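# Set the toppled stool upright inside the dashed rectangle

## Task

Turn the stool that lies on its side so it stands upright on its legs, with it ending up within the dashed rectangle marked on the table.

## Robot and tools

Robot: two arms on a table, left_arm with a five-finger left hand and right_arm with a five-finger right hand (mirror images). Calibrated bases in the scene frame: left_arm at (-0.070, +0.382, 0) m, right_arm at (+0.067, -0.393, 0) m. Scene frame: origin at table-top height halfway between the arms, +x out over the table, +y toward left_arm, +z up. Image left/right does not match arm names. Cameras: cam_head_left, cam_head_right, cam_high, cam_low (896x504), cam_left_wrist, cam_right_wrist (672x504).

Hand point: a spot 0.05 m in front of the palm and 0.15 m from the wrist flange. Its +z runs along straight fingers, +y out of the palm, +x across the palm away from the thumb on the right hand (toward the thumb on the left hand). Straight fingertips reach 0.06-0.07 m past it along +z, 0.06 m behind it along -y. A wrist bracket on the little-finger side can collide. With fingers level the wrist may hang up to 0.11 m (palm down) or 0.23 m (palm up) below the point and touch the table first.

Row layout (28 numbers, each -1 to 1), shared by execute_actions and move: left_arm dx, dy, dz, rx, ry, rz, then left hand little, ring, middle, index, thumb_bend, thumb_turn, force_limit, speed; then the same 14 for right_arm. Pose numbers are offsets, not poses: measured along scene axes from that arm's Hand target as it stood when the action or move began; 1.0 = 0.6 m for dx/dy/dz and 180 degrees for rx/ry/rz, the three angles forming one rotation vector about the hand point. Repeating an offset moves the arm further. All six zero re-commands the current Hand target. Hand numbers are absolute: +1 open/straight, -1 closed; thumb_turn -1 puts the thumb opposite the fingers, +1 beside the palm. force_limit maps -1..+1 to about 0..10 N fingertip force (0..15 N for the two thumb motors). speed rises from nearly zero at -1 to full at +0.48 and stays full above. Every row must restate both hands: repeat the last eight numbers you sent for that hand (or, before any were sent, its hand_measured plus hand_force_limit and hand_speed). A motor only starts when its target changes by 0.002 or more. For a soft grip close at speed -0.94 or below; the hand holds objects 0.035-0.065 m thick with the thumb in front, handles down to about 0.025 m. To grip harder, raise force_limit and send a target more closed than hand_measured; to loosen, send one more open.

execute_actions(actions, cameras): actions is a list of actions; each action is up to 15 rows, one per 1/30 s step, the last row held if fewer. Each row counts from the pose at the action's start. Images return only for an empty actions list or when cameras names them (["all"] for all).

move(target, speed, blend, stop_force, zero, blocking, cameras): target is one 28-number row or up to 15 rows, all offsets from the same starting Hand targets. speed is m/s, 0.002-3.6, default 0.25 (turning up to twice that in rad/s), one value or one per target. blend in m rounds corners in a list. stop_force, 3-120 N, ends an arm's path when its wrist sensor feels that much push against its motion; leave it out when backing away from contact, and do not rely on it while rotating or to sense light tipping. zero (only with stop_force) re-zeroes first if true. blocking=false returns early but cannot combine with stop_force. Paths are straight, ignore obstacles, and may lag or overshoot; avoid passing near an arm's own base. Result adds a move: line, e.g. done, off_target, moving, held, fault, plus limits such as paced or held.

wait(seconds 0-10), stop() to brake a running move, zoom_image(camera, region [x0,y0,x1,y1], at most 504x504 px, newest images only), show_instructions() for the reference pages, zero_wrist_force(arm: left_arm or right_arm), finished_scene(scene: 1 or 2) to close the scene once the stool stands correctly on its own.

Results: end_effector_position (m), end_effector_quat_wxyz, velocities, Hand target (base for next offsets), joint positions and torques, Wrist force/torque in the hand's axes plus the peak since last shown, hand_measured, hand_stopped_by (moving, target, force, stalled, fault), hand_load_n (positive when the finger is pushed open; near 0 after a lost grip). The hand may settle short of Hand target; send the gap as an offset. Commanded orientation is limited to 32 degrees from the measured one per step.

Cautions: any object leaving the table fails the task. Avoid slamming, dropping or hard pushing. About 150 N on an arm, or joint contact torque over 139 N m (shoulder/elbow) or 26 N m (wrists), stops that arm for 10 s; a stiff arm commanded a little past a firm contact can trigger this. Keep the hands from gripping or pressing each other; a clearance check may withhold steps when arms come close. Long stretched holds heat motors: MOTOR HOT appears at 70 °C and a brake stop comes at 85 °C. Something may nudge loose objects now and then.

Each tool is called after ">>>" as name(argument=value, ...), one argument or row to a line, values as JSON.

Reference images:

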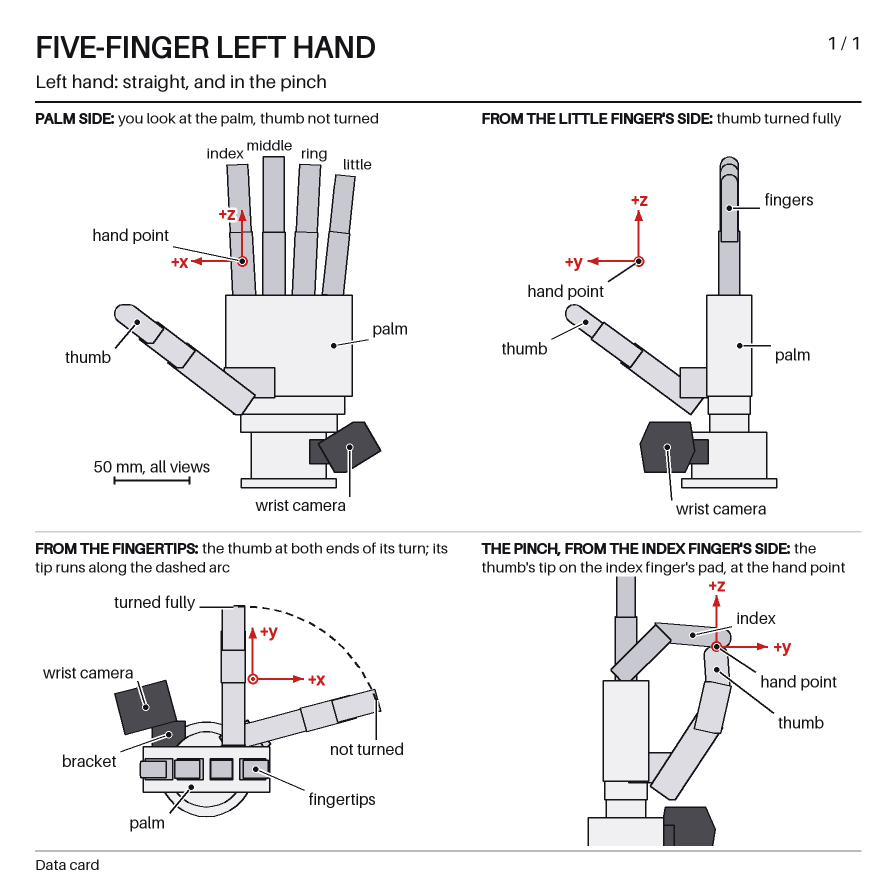

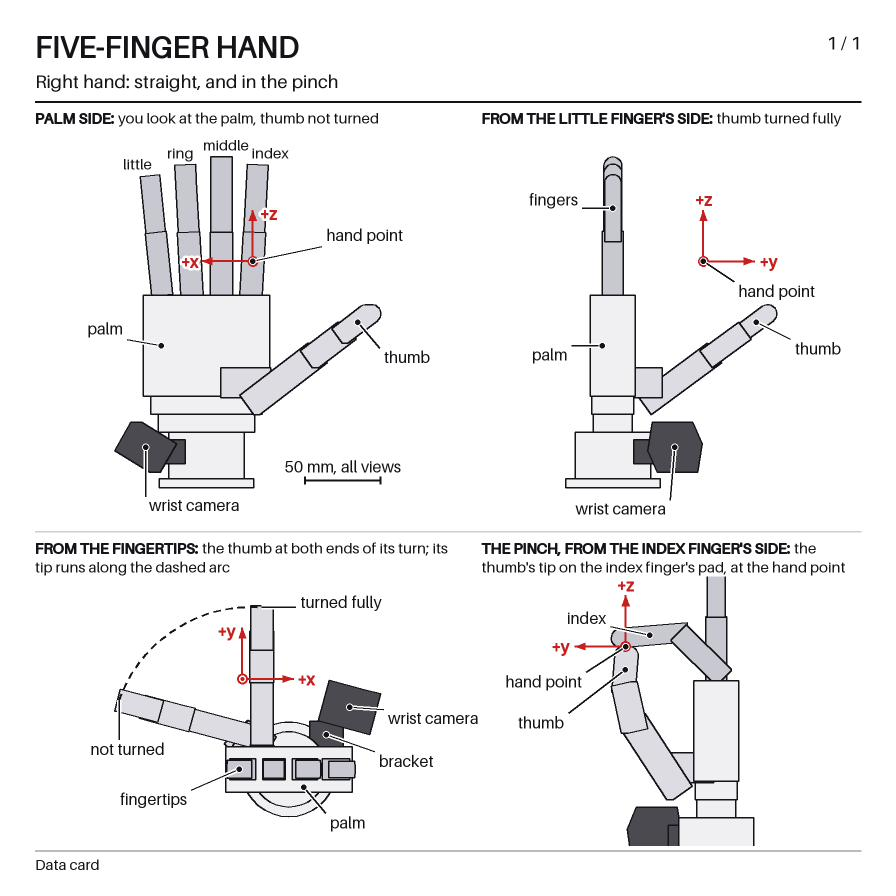

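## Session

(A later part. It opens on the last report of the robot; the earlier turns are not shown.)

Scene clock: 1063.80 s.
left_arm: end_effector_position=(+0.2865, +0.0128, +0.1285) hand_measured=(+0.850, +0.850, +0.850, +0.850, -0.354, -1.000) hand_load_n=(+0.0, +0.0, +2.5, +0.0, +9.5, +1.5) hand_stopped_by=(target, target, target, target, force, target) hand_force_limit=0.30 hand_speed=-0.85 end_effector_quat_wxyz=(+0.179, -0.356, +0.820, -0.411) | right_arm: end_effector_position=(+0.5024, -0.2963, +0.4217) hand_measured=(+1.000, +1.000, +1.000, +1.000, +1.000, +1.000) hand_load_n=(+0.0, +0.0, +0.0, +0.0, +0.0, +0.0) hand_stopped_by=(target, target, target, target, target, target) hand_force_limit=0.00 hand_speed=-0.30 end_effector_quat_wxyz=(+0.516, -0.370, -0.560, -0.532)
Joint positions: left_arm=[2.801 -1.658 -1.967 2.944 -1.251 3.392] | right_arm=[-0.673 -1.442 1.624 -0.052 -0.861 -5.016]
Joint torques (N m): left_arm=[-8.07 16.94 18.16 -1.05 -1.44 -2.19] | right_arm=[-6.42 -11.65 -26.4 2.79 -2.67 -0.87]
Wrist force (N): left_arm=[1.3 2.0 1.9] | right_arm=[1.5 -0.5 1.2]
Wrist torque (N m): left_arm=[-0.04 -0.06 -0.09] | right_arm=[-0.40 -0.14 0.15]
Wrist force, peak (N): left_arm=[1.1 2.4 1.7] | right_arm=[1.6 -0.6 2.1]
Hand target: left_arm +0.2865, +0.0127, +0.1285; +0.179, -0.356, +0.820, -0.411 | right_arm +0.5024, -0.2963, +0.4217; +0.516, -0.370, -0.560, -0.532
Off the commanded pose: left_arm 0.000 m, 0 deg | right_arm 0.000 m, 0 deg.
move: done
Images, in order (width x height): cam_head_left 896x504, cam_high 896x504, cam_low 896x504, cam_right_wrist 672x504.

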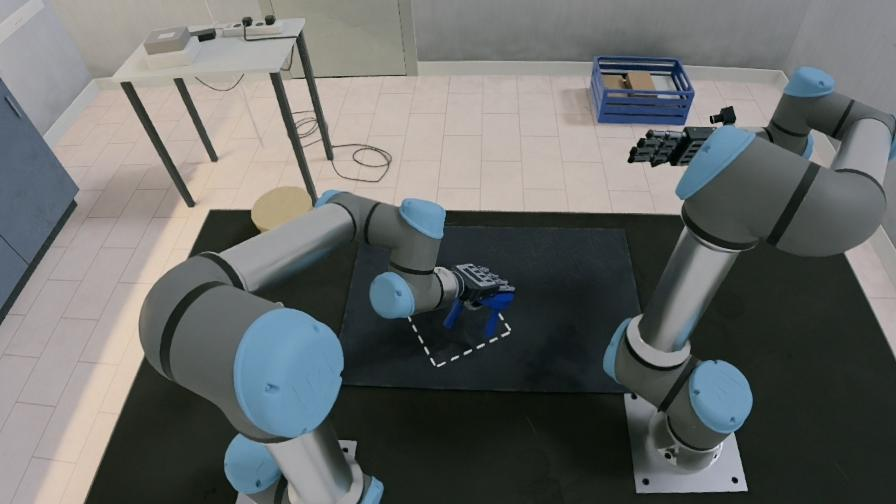

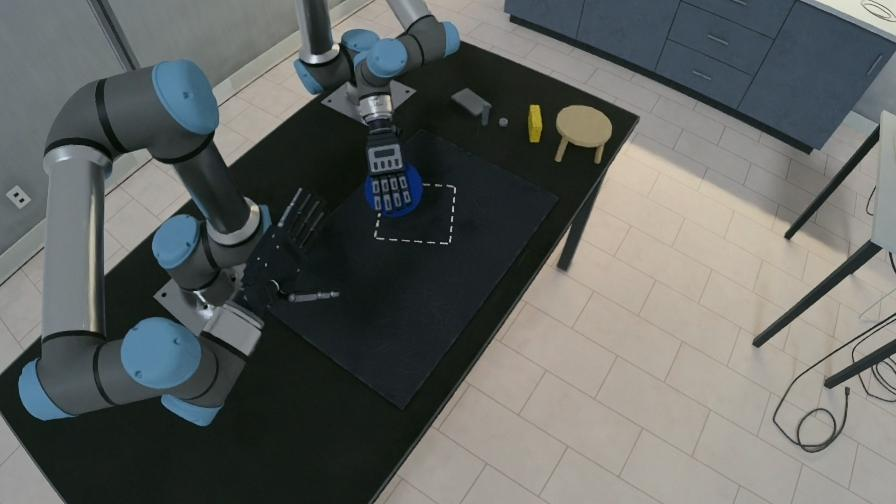

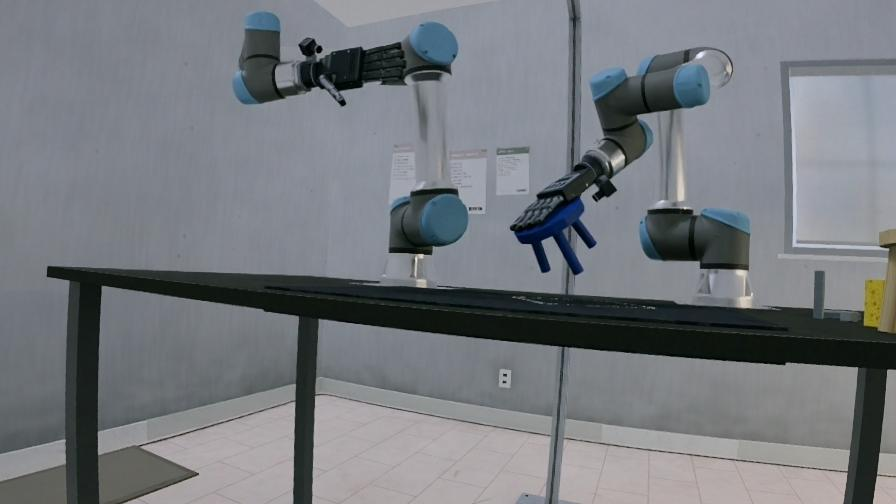

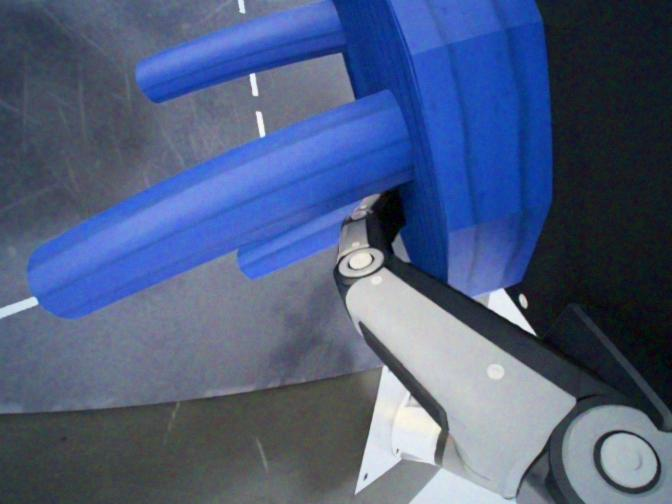

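>>> move(
  target=[0.0475,0.1038,-0.0,-0.1387,-0.1486,0,0.85,0.85,0.85,0.85,-0.8,-1,0.3,-0.85,0,0,0,0,0,0,1,1,1,1,1,1,0.0,-0.3],
  speed=0.12,
  cameras=["cam_head_left","cam_head_right","cam_high","cam_low","cam_right_wrist"],
)

>>> zoom_image(
  camera="cam_high",
  region=[340, 130, 480, 270],
)

>>> zoom_image(
  camera="cam_low",
  region=[520, 170, 700, 320],
)

>>> zoom_image(
  camera="cam_head_left",
  region=[380, 230, 540, 370],
)

Scene clock: 1074.73 s.
left_arm: end_effector_position=(+0.3150, +0.0750, +0.1284) hand_measured=(+0.850, +0.850, +0.850, +0.850, -0.354, -1.000) hand_load_n=(+0.0, +0.0, +2.0, +0.0, +9.5, +1.5) hand_stopped_by=(target, target, target, target, force, target) hand_force_limit=0.30 hand_speed=-0.85 end_effector_quat_wxyz=(+0.282, -0.282, +0.649, -0.648) | right_arm: end_effector_position=(+0.5024, -0.2963, +0.4217) hand_measured=(+1.000, +1.000, +1.000, +1.000, +1.000, +1.000) hand_load_n=(+0.0, +0.5, +0.0, +0.0, +0.0, +0.0) hand_stopped_by=(target, target, target, target, target, target) hand_force_limit=0.00 hand_speed=-0.30 end_effector_quat_wxyz=(+0.516, -0.370, -0.560, -0.532)
Joint positions: left_arm=[3.237 -1.466 -2.533 3.995 -0.733 3.144] | right_arm=[-0.673 -1.442 1.624 -0.052 -0.861 -5.016]
Joint torques (N m): left_arm=[-5.94 18.81 19.1 2.87 -1.88 1] | right_arm=[-6.57 -12.02 -26.13 2.75 -2.64 -0.85]
Wrist force (N): left_arm=[0.8 2.1 2.0] | right_arm=[1.3 -0.5 1.4]
Wrist torque (N m): left_arm=[-0.11 0.01 -0.12] | right_arm=[-0.41 -0.12 0.14]
Wrist force, peak (N): left_arm=[1.2 2.7 2.0] | right_arm=[1.9 -0.5 1.6]
Hand target: left_arm +0.3150, +0.0750, +0.1285; +0.282, -0.282, +0.649, -0.648 | right_arm +0.5024, -0.2963, +0.4217; +0.516, -0.370, -0.560, -0.532
Off the commanded pose: left_arm 0.000 m, 0 deg | right_arm 0.000 m, 0 deg.
move: done
Images, in order (width x height): cam_head_left 896x504, cam_head_right 896x504, cam_high 896x504, cam_low 896x504, cam_right_wrist 672x504.

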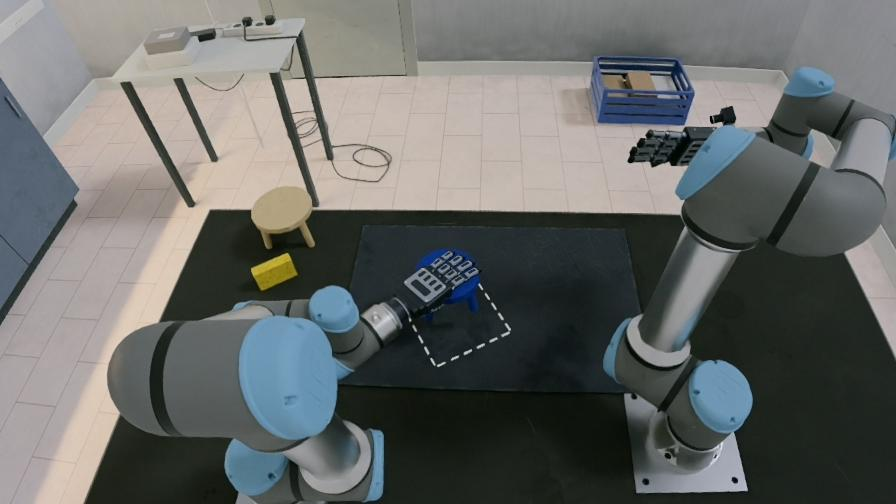

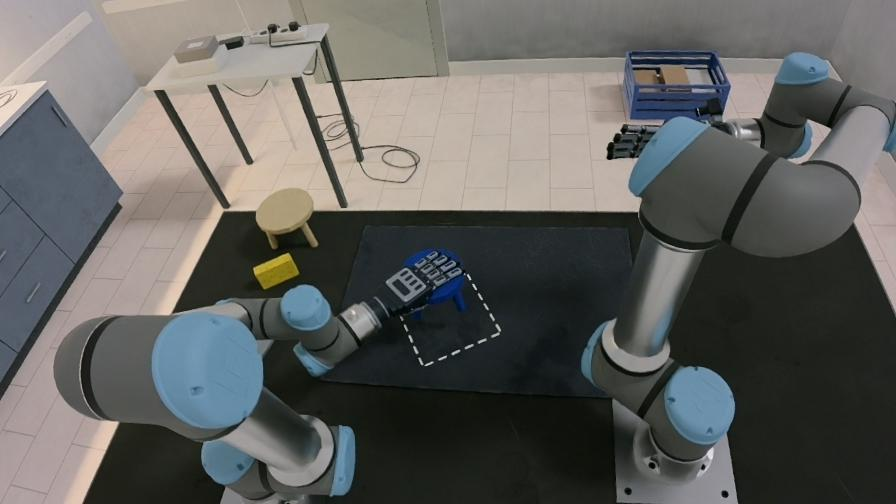

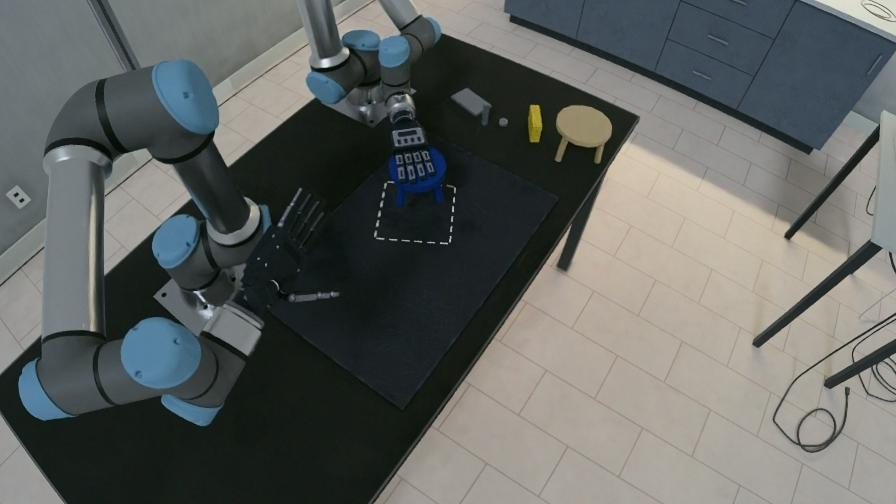

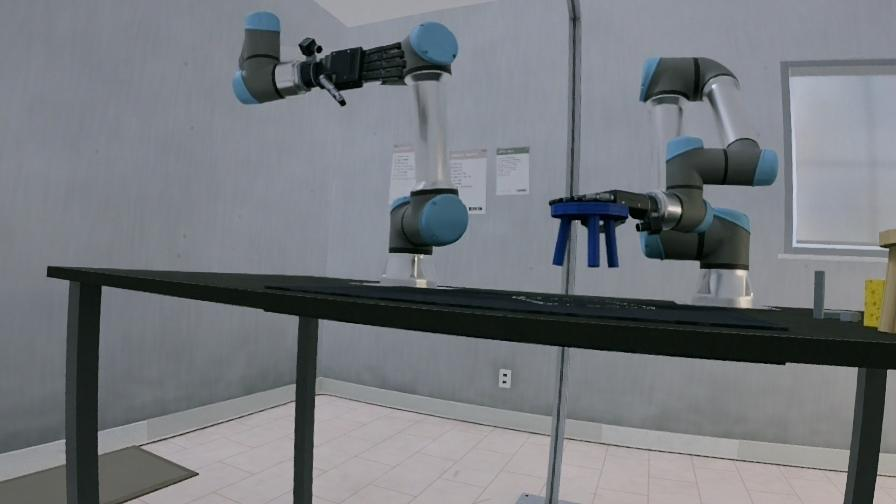

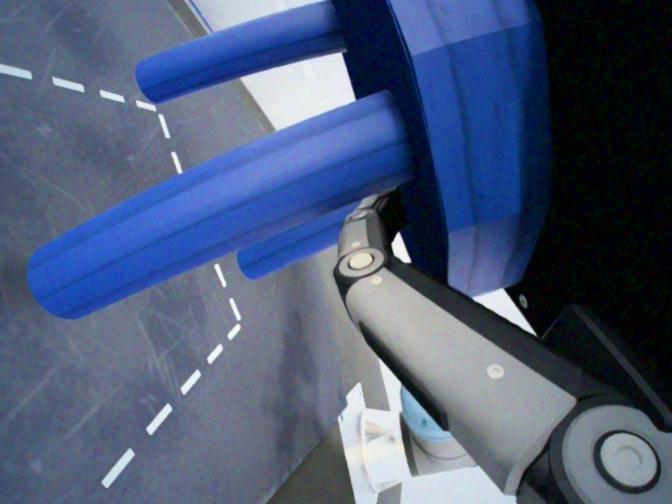

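Scaled by 3.600 from the camera's 896x504 image, which has a finer 1280x720 frame.

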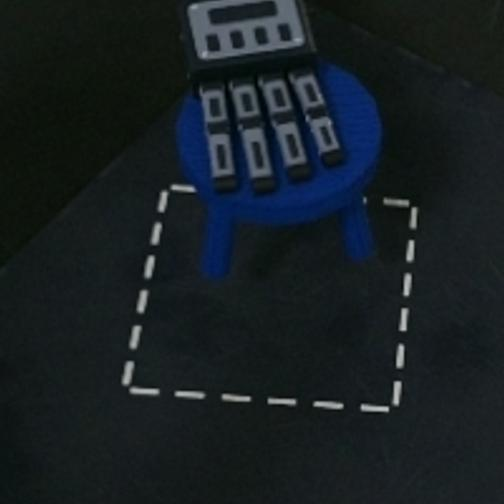

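Scaled by 2.800 from the camera's 896x504 image, which has a finer 1280x720 frame.

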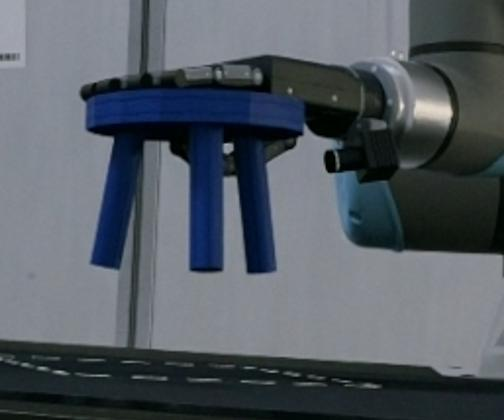

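Scaled by 3.150 from the camera's 896x504 image, which has a finer 1280x720 frame.

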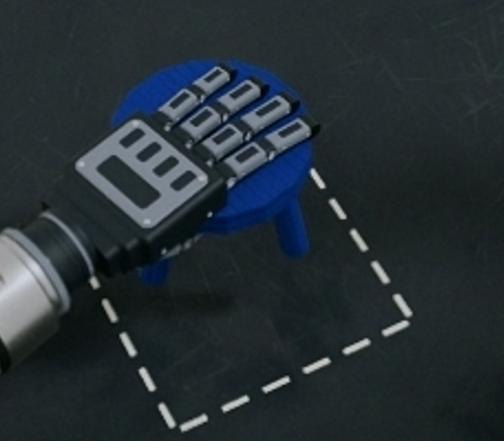

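>>> move(
  target=[0.0,-0.01,-0.15,0,0,0,0.85,0.85,0.85,0.85,-0.8,-1,0.3,-0.85,0,0,0,0,0,0,1,1,1,1,1,1,0.0,-0.3],
  speed=0.03,
  stop_force=3,
  cameras=["cam_head_left","cam_head_right","cam_high","cam_low","cam_right_wrist"],
)

>>> zoom_image(
  camera="cam_high",
  region=[340, 130, 480, 270],
)

>>> zoom_image(
  camera="cam_low",
  region=[520, 170, 700, 320],
)

>>> zoom_image(
  camera="cam_head_left",
  region=[380, 230, 540, 370],
)

Scene clock: 1084.53 s.
left_arm: end_effector_position=(+0.3149, +0.0710, +0.0674) hand_measured=(+0.850, +0.850, +0.850, +0.850, -0.354, -1.000) hand_load_n=(+0.0, +0.0, +3.0, +0.0, +9.5, +1.5) hand_stopped_by=(target, target, target, target, force, target) hand_force_limit=0.30 hand_speed=-0.85 end_effector_quat_wxyz=(+0.282, -0.282, +0.649, -0.648) | right_arm: end_effector_position=(+0.5024, -0.2963, +0.4217) hand_measured=(+1.000, +1.000, +1.000, +1.000, +1.000, +1.000) hand_load_n=(+0.0, +0.0, +0.0, +0.0, +0.0, +0.0) hand_stopped_by=(target, target, target, target, target, target) hand_force_limit=0.00 hand_speed=-0.30 end_effector_quat_wxyz=(+0.516, -0.370, -0.560, -0.532)
Joint positions: left_arm=[3.218 -1.692 -2.591 4.28 -0.752 3.144] | right_arm=[-0.673 -1.442 1.624 -0.052 -0.861 -5.016]
Joint torques (N m): left_arm=[9.87 5.21 15.32 4.05 1.81 1.16] | right_arm=[-6.05 -12.1 -25.74 2.72 -2.8 -0.69]
Wrist force (N): left_arm=[0.9 1.1 1.0] | right_arm=[1.5 -0.3 1.7]
Wrist torque (N m): left_arm=[0.01 0.01 -0.05] | right_arm=[-0.40 -0.15 0.16]
Wrist force, peak (N): left_arm=[6.7 -17.4 -5.5] | right_arm=[1.9 -0.6 1.9]
Hand target: left_arm +0.3149, +0.0710, +0.0674; +0.282, -0.282, +0.649, -0.648 (not the last commanded pose) | right_arm +0.5024, -0.2963, +0.4217; +0.516, -0.370, -0.560, -0.532
Off the commanded pose: left_arm 0.029 m, 0 deg | right_arm 0.000 m, 0 deg.
move: contact (left_arm)
Images, in order (width x height): cam_head_left 896x504, cam_head_right 896x504, cam_high 896x504, cam_low 896x504, cam_right_wrist 672x504.

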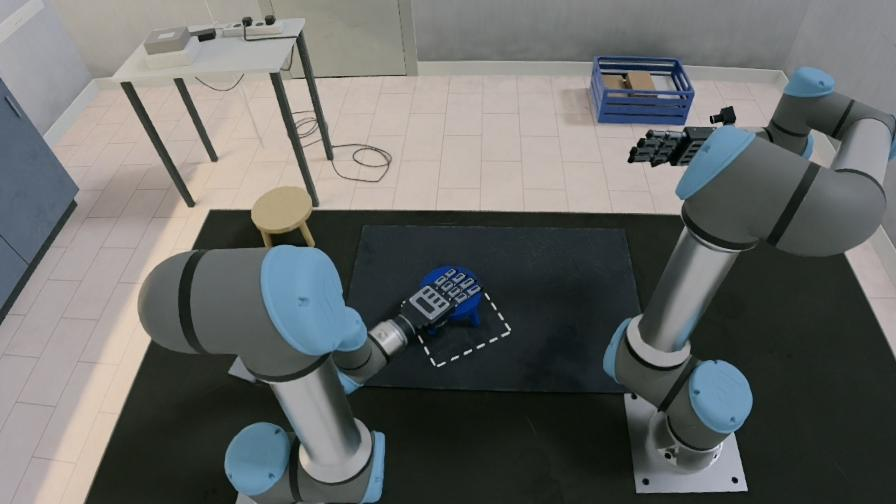

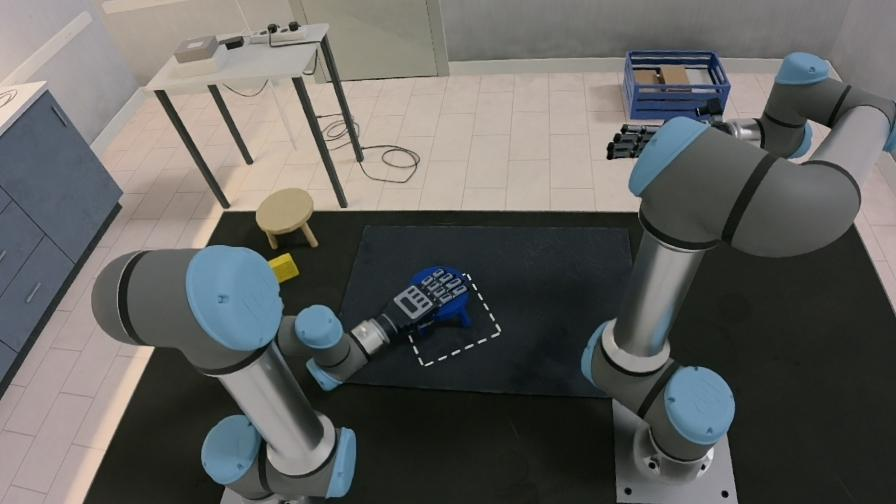

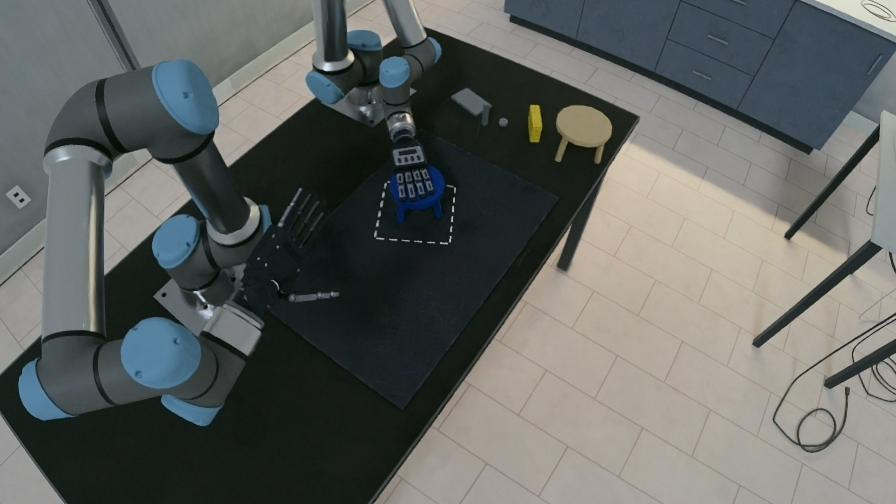

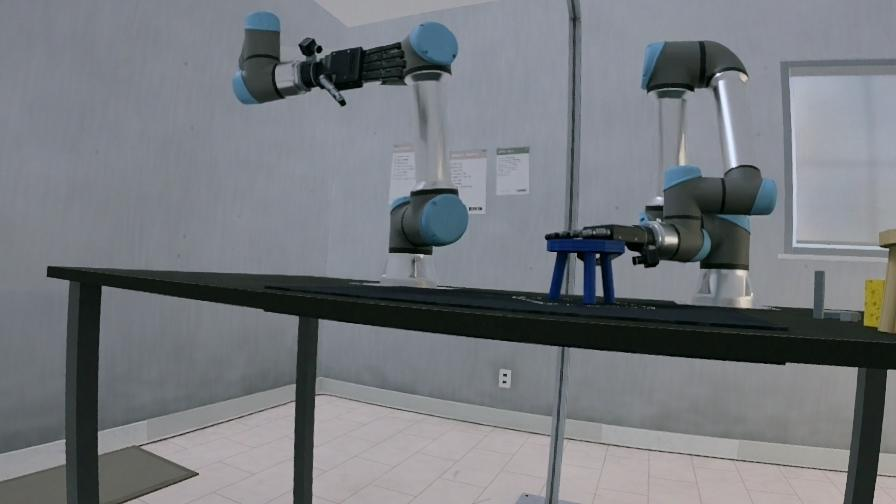

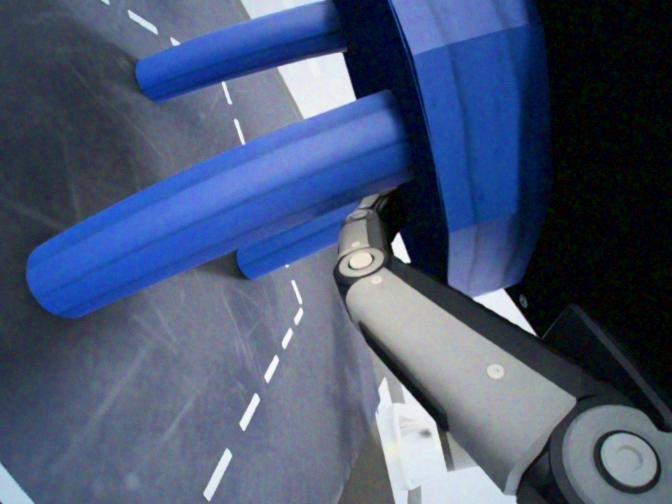

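Scaled by 3.600 from the camera's 896x504 image, which has a finer 1280x720 frame.

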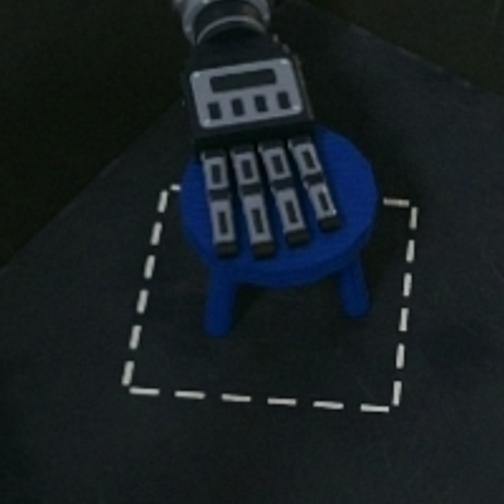

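Scaled by 2.800 from the camera's 896x504 image, which has a finer 1280x720 frame.

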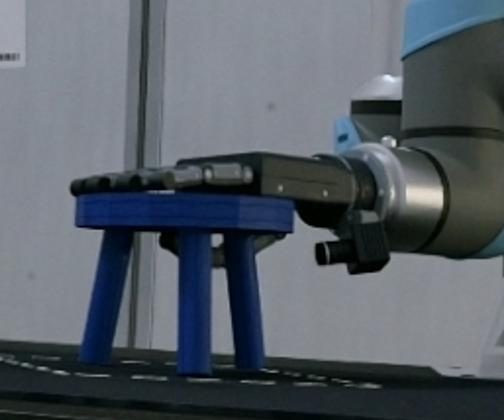

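Scaled by 3.150 from the camera's 896x504 image, which has a finer 1280x720 frame.

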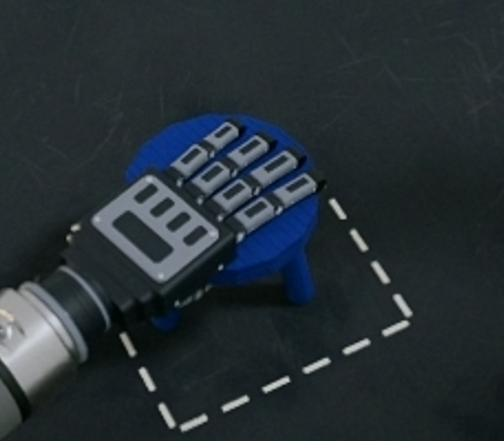

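>>> move(
  target=[0,0,0,0,0,0,0.85,0.85,0.85,0.85,0.3,-1,0.3,-0.8,0,0,0,0,0,0,1,1,1,1,1,1,0.0,-0.3],
  speed=0.03,
)

>>> move(
  target=[0,0,0,0,0,0,1,1,1,1,1,-1,0.3,-0.6,0,0,0,0,0,0,1,1,1,1,1,1,0.0,-0.3],
  speed=0.03,
)

>>> move(
  target=[0,0,0.0133,0,0,0,1,1,1,1,1,-1,0.3,-0.6,0,0,0,0,0,0,1,1,1,1,1,1,0.0,-0.3],
  speed=0.03,
  cameras=["cam_head_left","cam_high","cam_low","cam_right_wrist"],
)

>>> zoom_image(
  camera="cam_low",
  region=[520, 170, 700, 320],
)

Scene clock: 1101.40 s.
left_arm: end_effector_position=(+0.3149, +0.0710, +0.0674) hand_measured=(+0.850, +0.850, +0.850, +0.850, +0.300, -1.000) hand_load_n=(+0.0, +0.0, +1.0, +0.0, +0.0, +0.0) hand_stopped_by=(target, target, target, target, target, target) hand_force_limit=0.30 hand_speed=-0.80 end_effector_quat_wxyz=(+0.282, -0.282, +0.649, -0.648) | right_arm: end_effector_position=(+0.5024, -0.2963, +0.4217) hand_measured=(+1.000, +1.000, +1.000, +1.000, +1.000, +1.000) hand_load_n=(+0.0, +0.0, +0.0, +0.0, +0.0, +0.0) hand_stopped_by=(target, target, target, target, target, target) hand_force_limit=0.00 hand_speed=-0.30 end_effector_quat_wxyz=(+0.516, -0.370, -0.560, -0.532)
Joint positions: left_arm=[3.218 -1.692 -2.591 4.28 -0.752 3.144] | right_arm=[-0.673 -1.442 1.624 -0.052 -0.861 -5.016]
Joint torques (N m): left_arm=[8.81 6.41 7.87 -0.42 -2.04 0.84] | right_arm=[-6.31 -11.88 -25.04 2.71 -2.68 -0.65]
Wrist force (N): left_arm=[1.2 -1.5 1.2] | right_arm=[1.5 -0.3 1.3]
Wrist torque (N m): left_arm=[0.01 0.10 0.02] | right_arm=[-0.38 -0.14 0.16]
Wrist force, peak (N): left_arm=[1.4 -2.2 1.2] | right_arm=[1.9 -0.6 1.6]
Hand target: left_arm +0.3149, +0.0710, +0.0674; +0.282, -0.282, +0.649, -0.648 | right_arm +0.5024, -0.2963, +0.4217; +0.516, -0.370, -0.560, -0.532
Off the commanded pose: left_arm 0.000 m, 0 deg | right_arm 0.000 m, 0 deg.
move: done

Scene clock: 1102.90 s.
left_arm: end_effector_position=(+0.3149, +0.0710, +0.0674) hand_measured=(+1.000, +1.000, +1.000, +1.000, +1.000, -1.000) hand_load_n=(+0.0, +0.0, +0.0, +0.0, +0.0, +0.0) hand_stopped_by=(target, target, target, target, target, target) hand_force_limit=0.30 hand_speed=-0.60 end_effector_quat_wxyz=(+0.282, -0.282, +0.649, -0.648) | right_arm: end_effector_position=(+0.5024, -0.2963, +0.4217) hand_measured=(+1.000, +1.000, +1.000, +1.000, +1.000, +1.000) hand_load_n=(+0.0, +0.0, +0.0, +0.0, +0.0, +0.0) hand_stopped_by=(target, target, target, target, target, target) hand_force_limit=0.00 hand_speed=-0.30 end_effector_quat_wxyz=(+0.516, -0.370, -0.560, -0.532)
Joint positions: left_arm=[3.218 -1.692 -2.591 4.28 -0.752 3.144] | right_arm=[-0.673 -1.442 1.624 -0.052 -0.861 -5.016]
Joint torques (N m): left_arm=[8.29 6.48 2.88 -1.35 -1.59 0.65] | right_arm=[-6.22 -11.72 -25.36 2.76 -2.73 -0.67]
Wrist force (N): left_arm=[0.6 -0.5 1.4] | right_arm=[1.6 -0.5 1.9]
Wrist torque (N m): left_arm=[-0.05 0.04 -0.03] | right_arm=[-0.44 -0.17 0.16]
Wrist force, peak (N): left_arm=[1.3 -1.8 1.3] | right_arm=[1.6 -0.8 1.9]
Hand target: left_arm +0.3149, +0.0710, +0.0674; +0.282, -0.282, +0.649, -0.648 | right_arm +0.5024, -0.2963, +0.4217; +0.516, -0.370, -0.560, -0.532
Off the commanded pose: left_arm 0.000 m, 0 deg | right_arm 0.000 m, 0 deg.
move: done

Scene clock: 1103.67 s.
left_arm: end_effector_position=(+0.3149, +0.0710, +0.0754) hand_measured=(+1.000, +1.000, +1.000, +1.000, +1.000, -1.000) hand_load_n=(-0.5, +0.0, +0.0, +0.0, +0.0, +0.0) hand_stopped_by=(target, target, target, target, target, target) hand_force_limit=0.30 hand_speed=-0.60 end_effector_quat_wxyz=(+0.282, -0.282, +0.649, -0.648) end_effector_velocity=(+0.001, +0.000, +0.000) end_effector_angular_velocity=(+0.000, -0.004, +0.001) | right_arm: end_effector_position=(+0.5024, -0.2963, +0.4217) hand_measured=(+1.000, +1.000, +1.000, +1.000, +1.000, +1.000) hand_load_n=(+0.0, +0.0, +0.0, +0.0, +0.0, +0.0) hand_stopped_by=(target, target, target, target, target, target) hand_force_limit=0.00 hand_speed=-0.30 end_effector_quat_wxyz=(+0.516, -0.370, -0.560, -0.532)
Joint positions: left_arm=[3.218 -1.659 -2.585 4.241 -0.752 3.144] | right_arm=[-0.673 -1.442 1.624 -0.052 -0.861 -5.016]
Joint velocities: left_arm=[0 -0.002 0 0.006 -0.001 0] | right_arm=[within noise]
Joint torques (N m): left_arm=[6.49 5.69 9.93 4.14 -1.46 -0.07] | right_arm=[-6.12 -11.44 -24.88 2.68 -2.65 -0.62]
Wrist force (N): left_arm=[0.5 -0.6 1.4] | right_arm=[1.2 -0.3 1.8]
Wrist torque (N m): left_arm=[-0.08 0.07 -0.03] | right_arm=[-0.41 -0.12 0.14]
Wrist force, peak (N): left_arm=[0.7 -1.0 1.6] | right_arm=[1.6 -0.6 1.7]
Hand target: left_arm +0.3149, +0.0710, +0.0754; +0.282, -0.282, +0.649, -0.648 | right_arm +0.5024, -0.2963, +0.4217; +0.516, -0.370, -0.560, -0.532
Off the commanded pose: left_arm 0.000 m, 0 deg | right_arm 0.000 m, 0 deg.
move: done
Images, in order (width x height): cam_head_left 896x504, cam_high 896x504, cam_low 896x504, cam_right_wrist 672x504.

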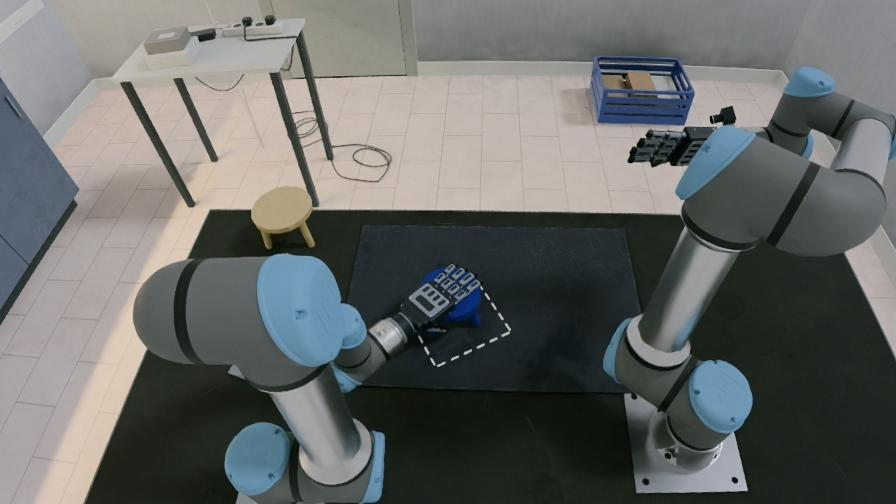

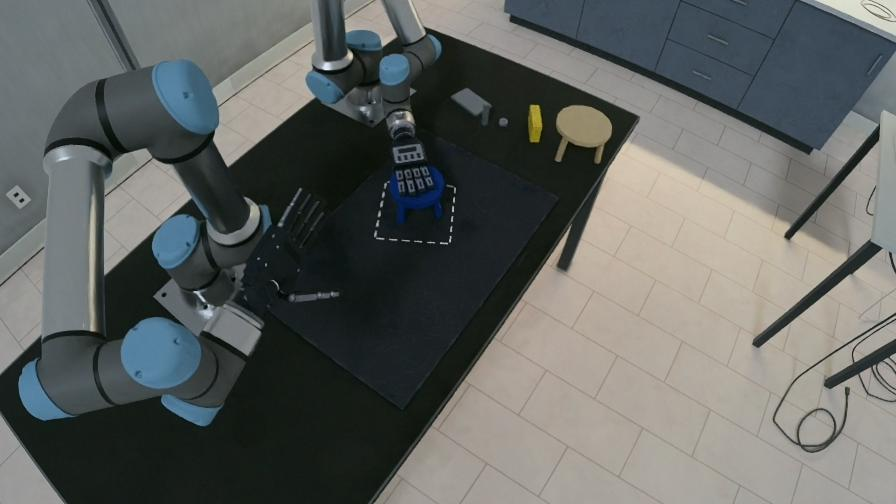

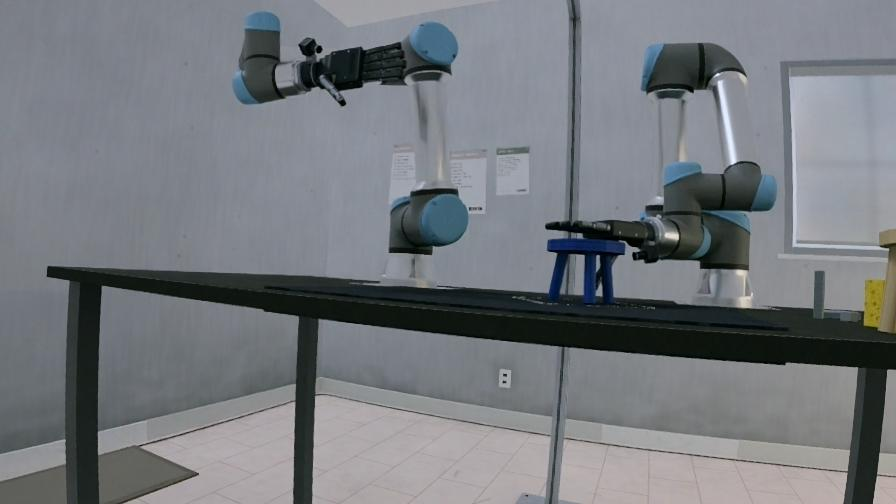

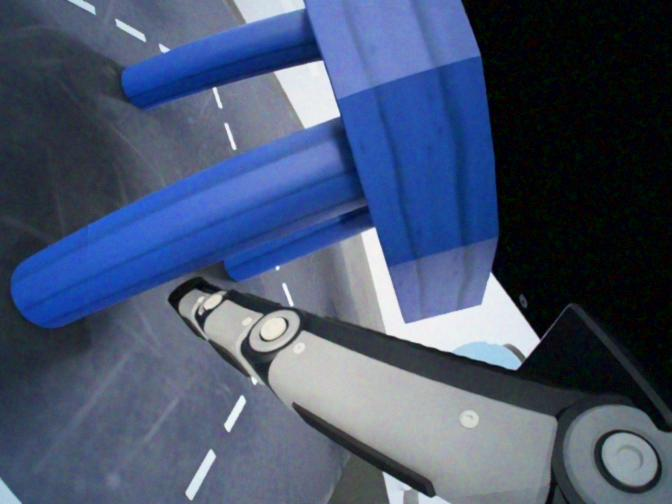

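Scaled by 2.800 from the camera's 896x504 image, which has a finer 1280x720 frame.

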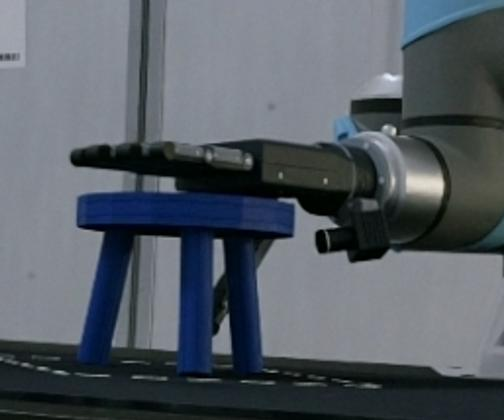

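>>> move(
  target=[-0.0365,0.0341,0,0,0,0,1,1,1,1,1,-1,0.3,-0.6,0,0,0,0,0,0,1,1,1,1,1,1,0.0,-0.3],
  speed=0.05,
  stop_force=4,
)

>>> move(
  target=[0,0,0,0,0,0,1,1,1,1,1,1,0.3,-0.3,0,0,0,0,0,0,1,1,1,1,1,1,0.0,-0.3],
  speed=0.05,
)

>>> move(
  target=[0,0,0.15,0,0,0,1,1,1,1,1,1,0.3,-0.3,0,0,0,0,0,0,1,1,1,1,1,1,0.0,-0.3],
  speed=0.08,
  cameras=["cam_head_left","cam_high","cam_low"],
)

>>> zoom_image(
  camera="cam_high",
  region=[340, 130, 480, 270],
)

Scene clock: 1113.70 s.
left_arm: end_effector_position=(+0.2930, +0.0914, +0.0754) hand_measured=(+1.000, +1.000, +1.000, +1.000, +1.000, -1.000) hand_load_n=(+0.0, +0.0, +0.0, +0.0, +0.0, +0.0) hand_stopped_by=(target, target, target, target, target, target) hand_force_limit=0.30 hand_speed=-0.60 end_effector_quat_wxyz=(+0.282, -0.282, +0.649, -0.648) | right_arm: end_effector_position=(+0.5024, -0.2963, +0.4217) hand_measured=(+1.000, +1.000, +1.000, +1.000, +1.000, +1.000) hand_load_n=(+0.0, +0.0, +0.0, +0.5, +0.0, +0.0) hand_stopped_by=(target, target, target, target, target, target) hand_force_limit=0.00 hand_speed=-0.30 end_effector_quat_wxyz=(+0.516, -0.370, -0.560, -0.532)
Joint positions: left_arm=[3.335 -1.585 -2.669 4.25 -0.635 3.145] | right_arm=[-0.673 -1.442 1.624 -0.052 -0.861 -5.016]
Joint torques (N m): left_arm=[-7.52 1.41 15.79 -1.63 -0.19 -2.31] | right_arm=[-6.22 -11.63 -25 2.79 -2.77 -0.65]
Wrist force (N): left_arm=[0.4 -1.0 1.2] | right_arm=[1.5 -0.5 1.6]
Wrist torque (N m): left_arm=[-0.15 0.04 0.00] | right_arm=[-0.41 -0.15 0.15]
Wrist force, peak (N): left_arm=[0.5 -0.8 2.0] | right_arm=[1.8 -0.9 1.8]
Hand target: left_arm +0.2930, +0.0914, +0.0754; +0.282, -0.282, +0.649, -0.648 | right_arm +0.5024, -0.2963, +0.4217; +0.516, -0.370, -0.560, -0.532
Off the commanded pose: left_arm 0.000 m, 0 deg | right_arm 0.000 m, 0 deg.
move: done

Scene clock: 1115.47 s.
left_arm: end_effector_position=(+0.2930, +0.0914, +0.0754) hand_measured=(+1.000, +1.000, +1.000, +1.000, +1.000, +1.000) hand_load_n=(+0.0, +0.0, +0.0, +0.0, +0.0, +0.0) hand_stopped_by=(target, target, target, target, target, target) hand_force_limit=0.30 hand_speed=-0.30 end_effector_quat_wxyz=(+0.282, -0.282, +0.649, -0.648) | right_arm: end_effector_position=(+0.5024, -0.2963, +0.4217) hand_measured=(+1.000, +1.000, +1.000, +1.000, +1.000, +1.000) hand_load_n=(+0.0, +0.0, +0.0, +0.0, +0.0, +0.0) hand_stopped_by=(target, target, target, target, target, target) hand_force_limit=0.00 hand_speed=-0.30 end_effector_quat_wxyz=(+0.516, -0.370, -0.560, -0.532)
Joint positions: left_arm=[3.335 -1.585 -2.669 4.25 -0.635 3.145] | right_arm=[-0.673 -1.442 1.624 -0.052 -0.861 -5.016]
Joint torques (N m): left_arm=[-7.23 1.86 15.14 -1.43 1.33 -2.06] | right_arm=[-6.51 -11.82 -25 2.72 -2.75 -0.63]
Wrist force (N): left_arm=[0.6 -1.0 1.2] | right_arm=[1.7 -0.5 1.9]
Wrist torque (N m): left_arm=[-0.15 0.01 0.02] | right_arm=[-0.44 -0.19 0.17]
Wrist force, peak (N): left_arm=[0.6 -1.4 1.3] | right_arm=[1.7 -0.5 1.9]
Hand target: left_arm +0.2930, +0.0914, +0.0754; +0.282, -0.282, +0.649, -0.648 | right_arm +0.5024, -0.2963, +0.4217; +0.516, -0.370, -0.560, -0.532
Off the commanded pose: left_arm 0.000 m, 0 deg | right_arm 0.000 m, 0 deg.
move: done

Scene clock: 1117.03 s.
left_arm: end_effector_position=(+0.2930, +0.0914, +0.1654) hand_measured=(+1.000, +1.000, +1.000, +1.000, +1.000, +1.000) hand_load_n=(+0.0, +0.0, +0.0, +0.0, +0.0, +0.0) hand_stopped_by=(target, target, target, target, target, target) hand_force_limit=0.30 hand_speed=-0.30 end_effector_quat_wxyz=(+0.282, -0.282, +0.649, -0.648) | right_arm: end_effector_position=(+0.5024, -0.2963, +0.4217) hand_measured=(+1.000, +1.000, +1.000, +1.000, +1.000, +1.000) hand_load_n=(+0.0, +0.0, +0.0, +0.0, +0.0, +0.0) hand_stopped_by=(target, target, target, target, target, target) hand_force_limit=0.00 hand_speed=-0.30 end_effector_quat_wxyz=(+0.516, -0.370, -0.560, -0.532)
Joint positions: left_arm=[3.335 -1.262 -2.543 3.802 -0.635 3.145] | right_arm=[-0.673 -1.442 1.624 -0.052 -0.861 -5.016]
Joint torques (N m): left_arm=[11.42 2.64 11.93 2.28 1.98 0.06] | right_arm=[-6.05 -11.81 -24.63 2.77 -2.7 -0.68]
Wrist force (N): left_arm=[0.4 -1.1 1.2] | right_arm=[1.5 -0.5 1.3]
Wrist torque (N m): left_arm=[-0.19 0.07 0.03] | right_arm=[-0.40 -0.14 0.16]
Wrist force, peak (N): left_arm=[0.2 -2.3 1.1] | right_arm=[1.7 -0.4 1.8]
Hand target: left_arm +0.2930, +0.0914, +0.1654; +0.282, -0.282, +0.649, -0.648 | right_arm +0.5024, -0.2963, +0.4217; +0.516, -0.370, -0.560, -0.532
Off the commanded pose: left_arm 0.000 m, 0 deg | right_arm 0.000 m, 0 deg.
move: done
Images, in order (width x height): cam_head_left 896x504, cam_high 896x504, cam_low 896x504.

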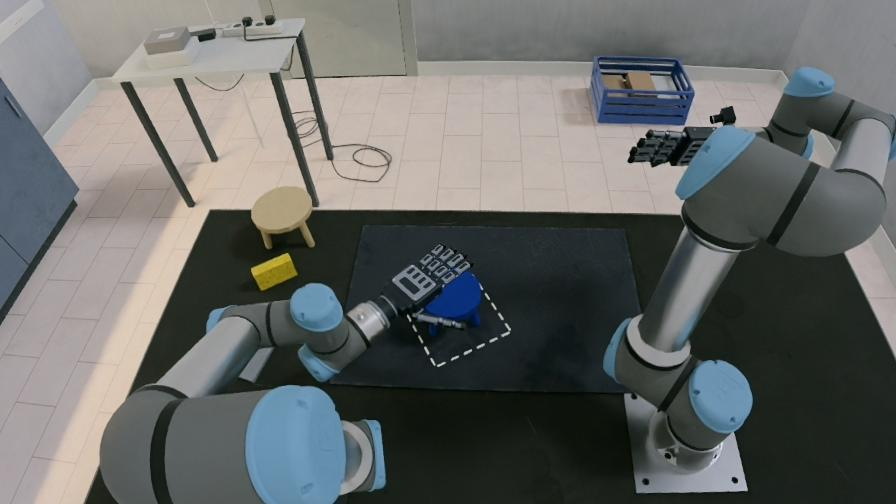

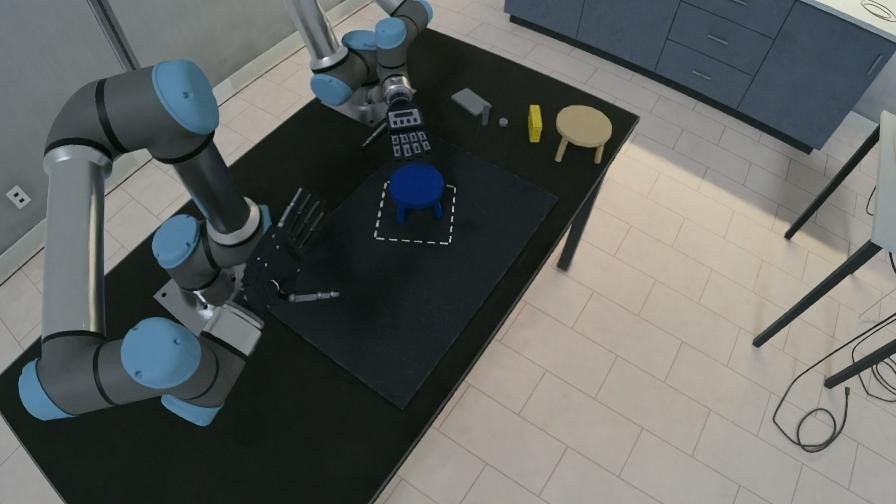

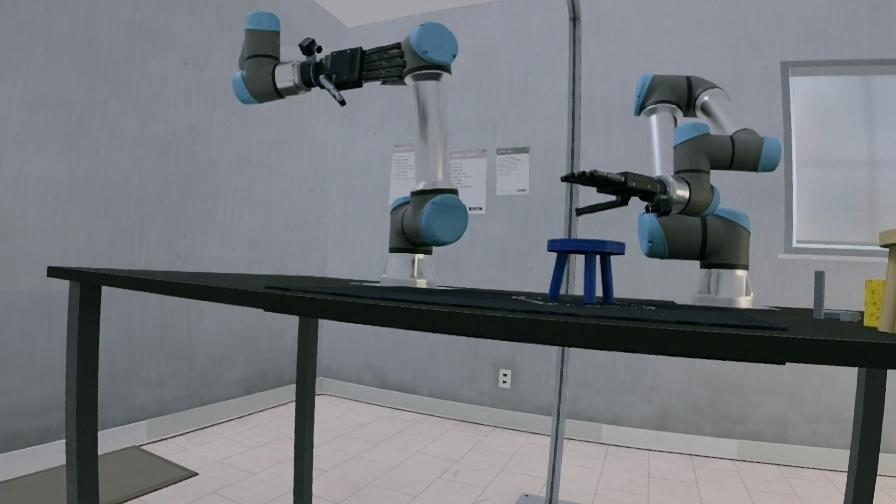

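Scaled by 3.600 from the camera's 896x504 image, which has a finer 1280x720 frame.

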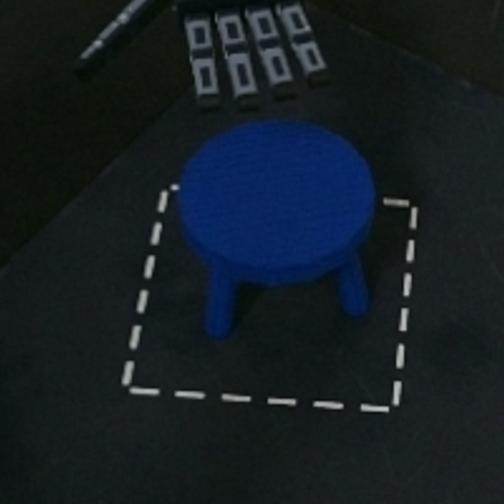

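Stool stands upright inside the rectangle, hand clear.

>>> finished_scene(
  scene=1,
)

The scene is finished: the task was done.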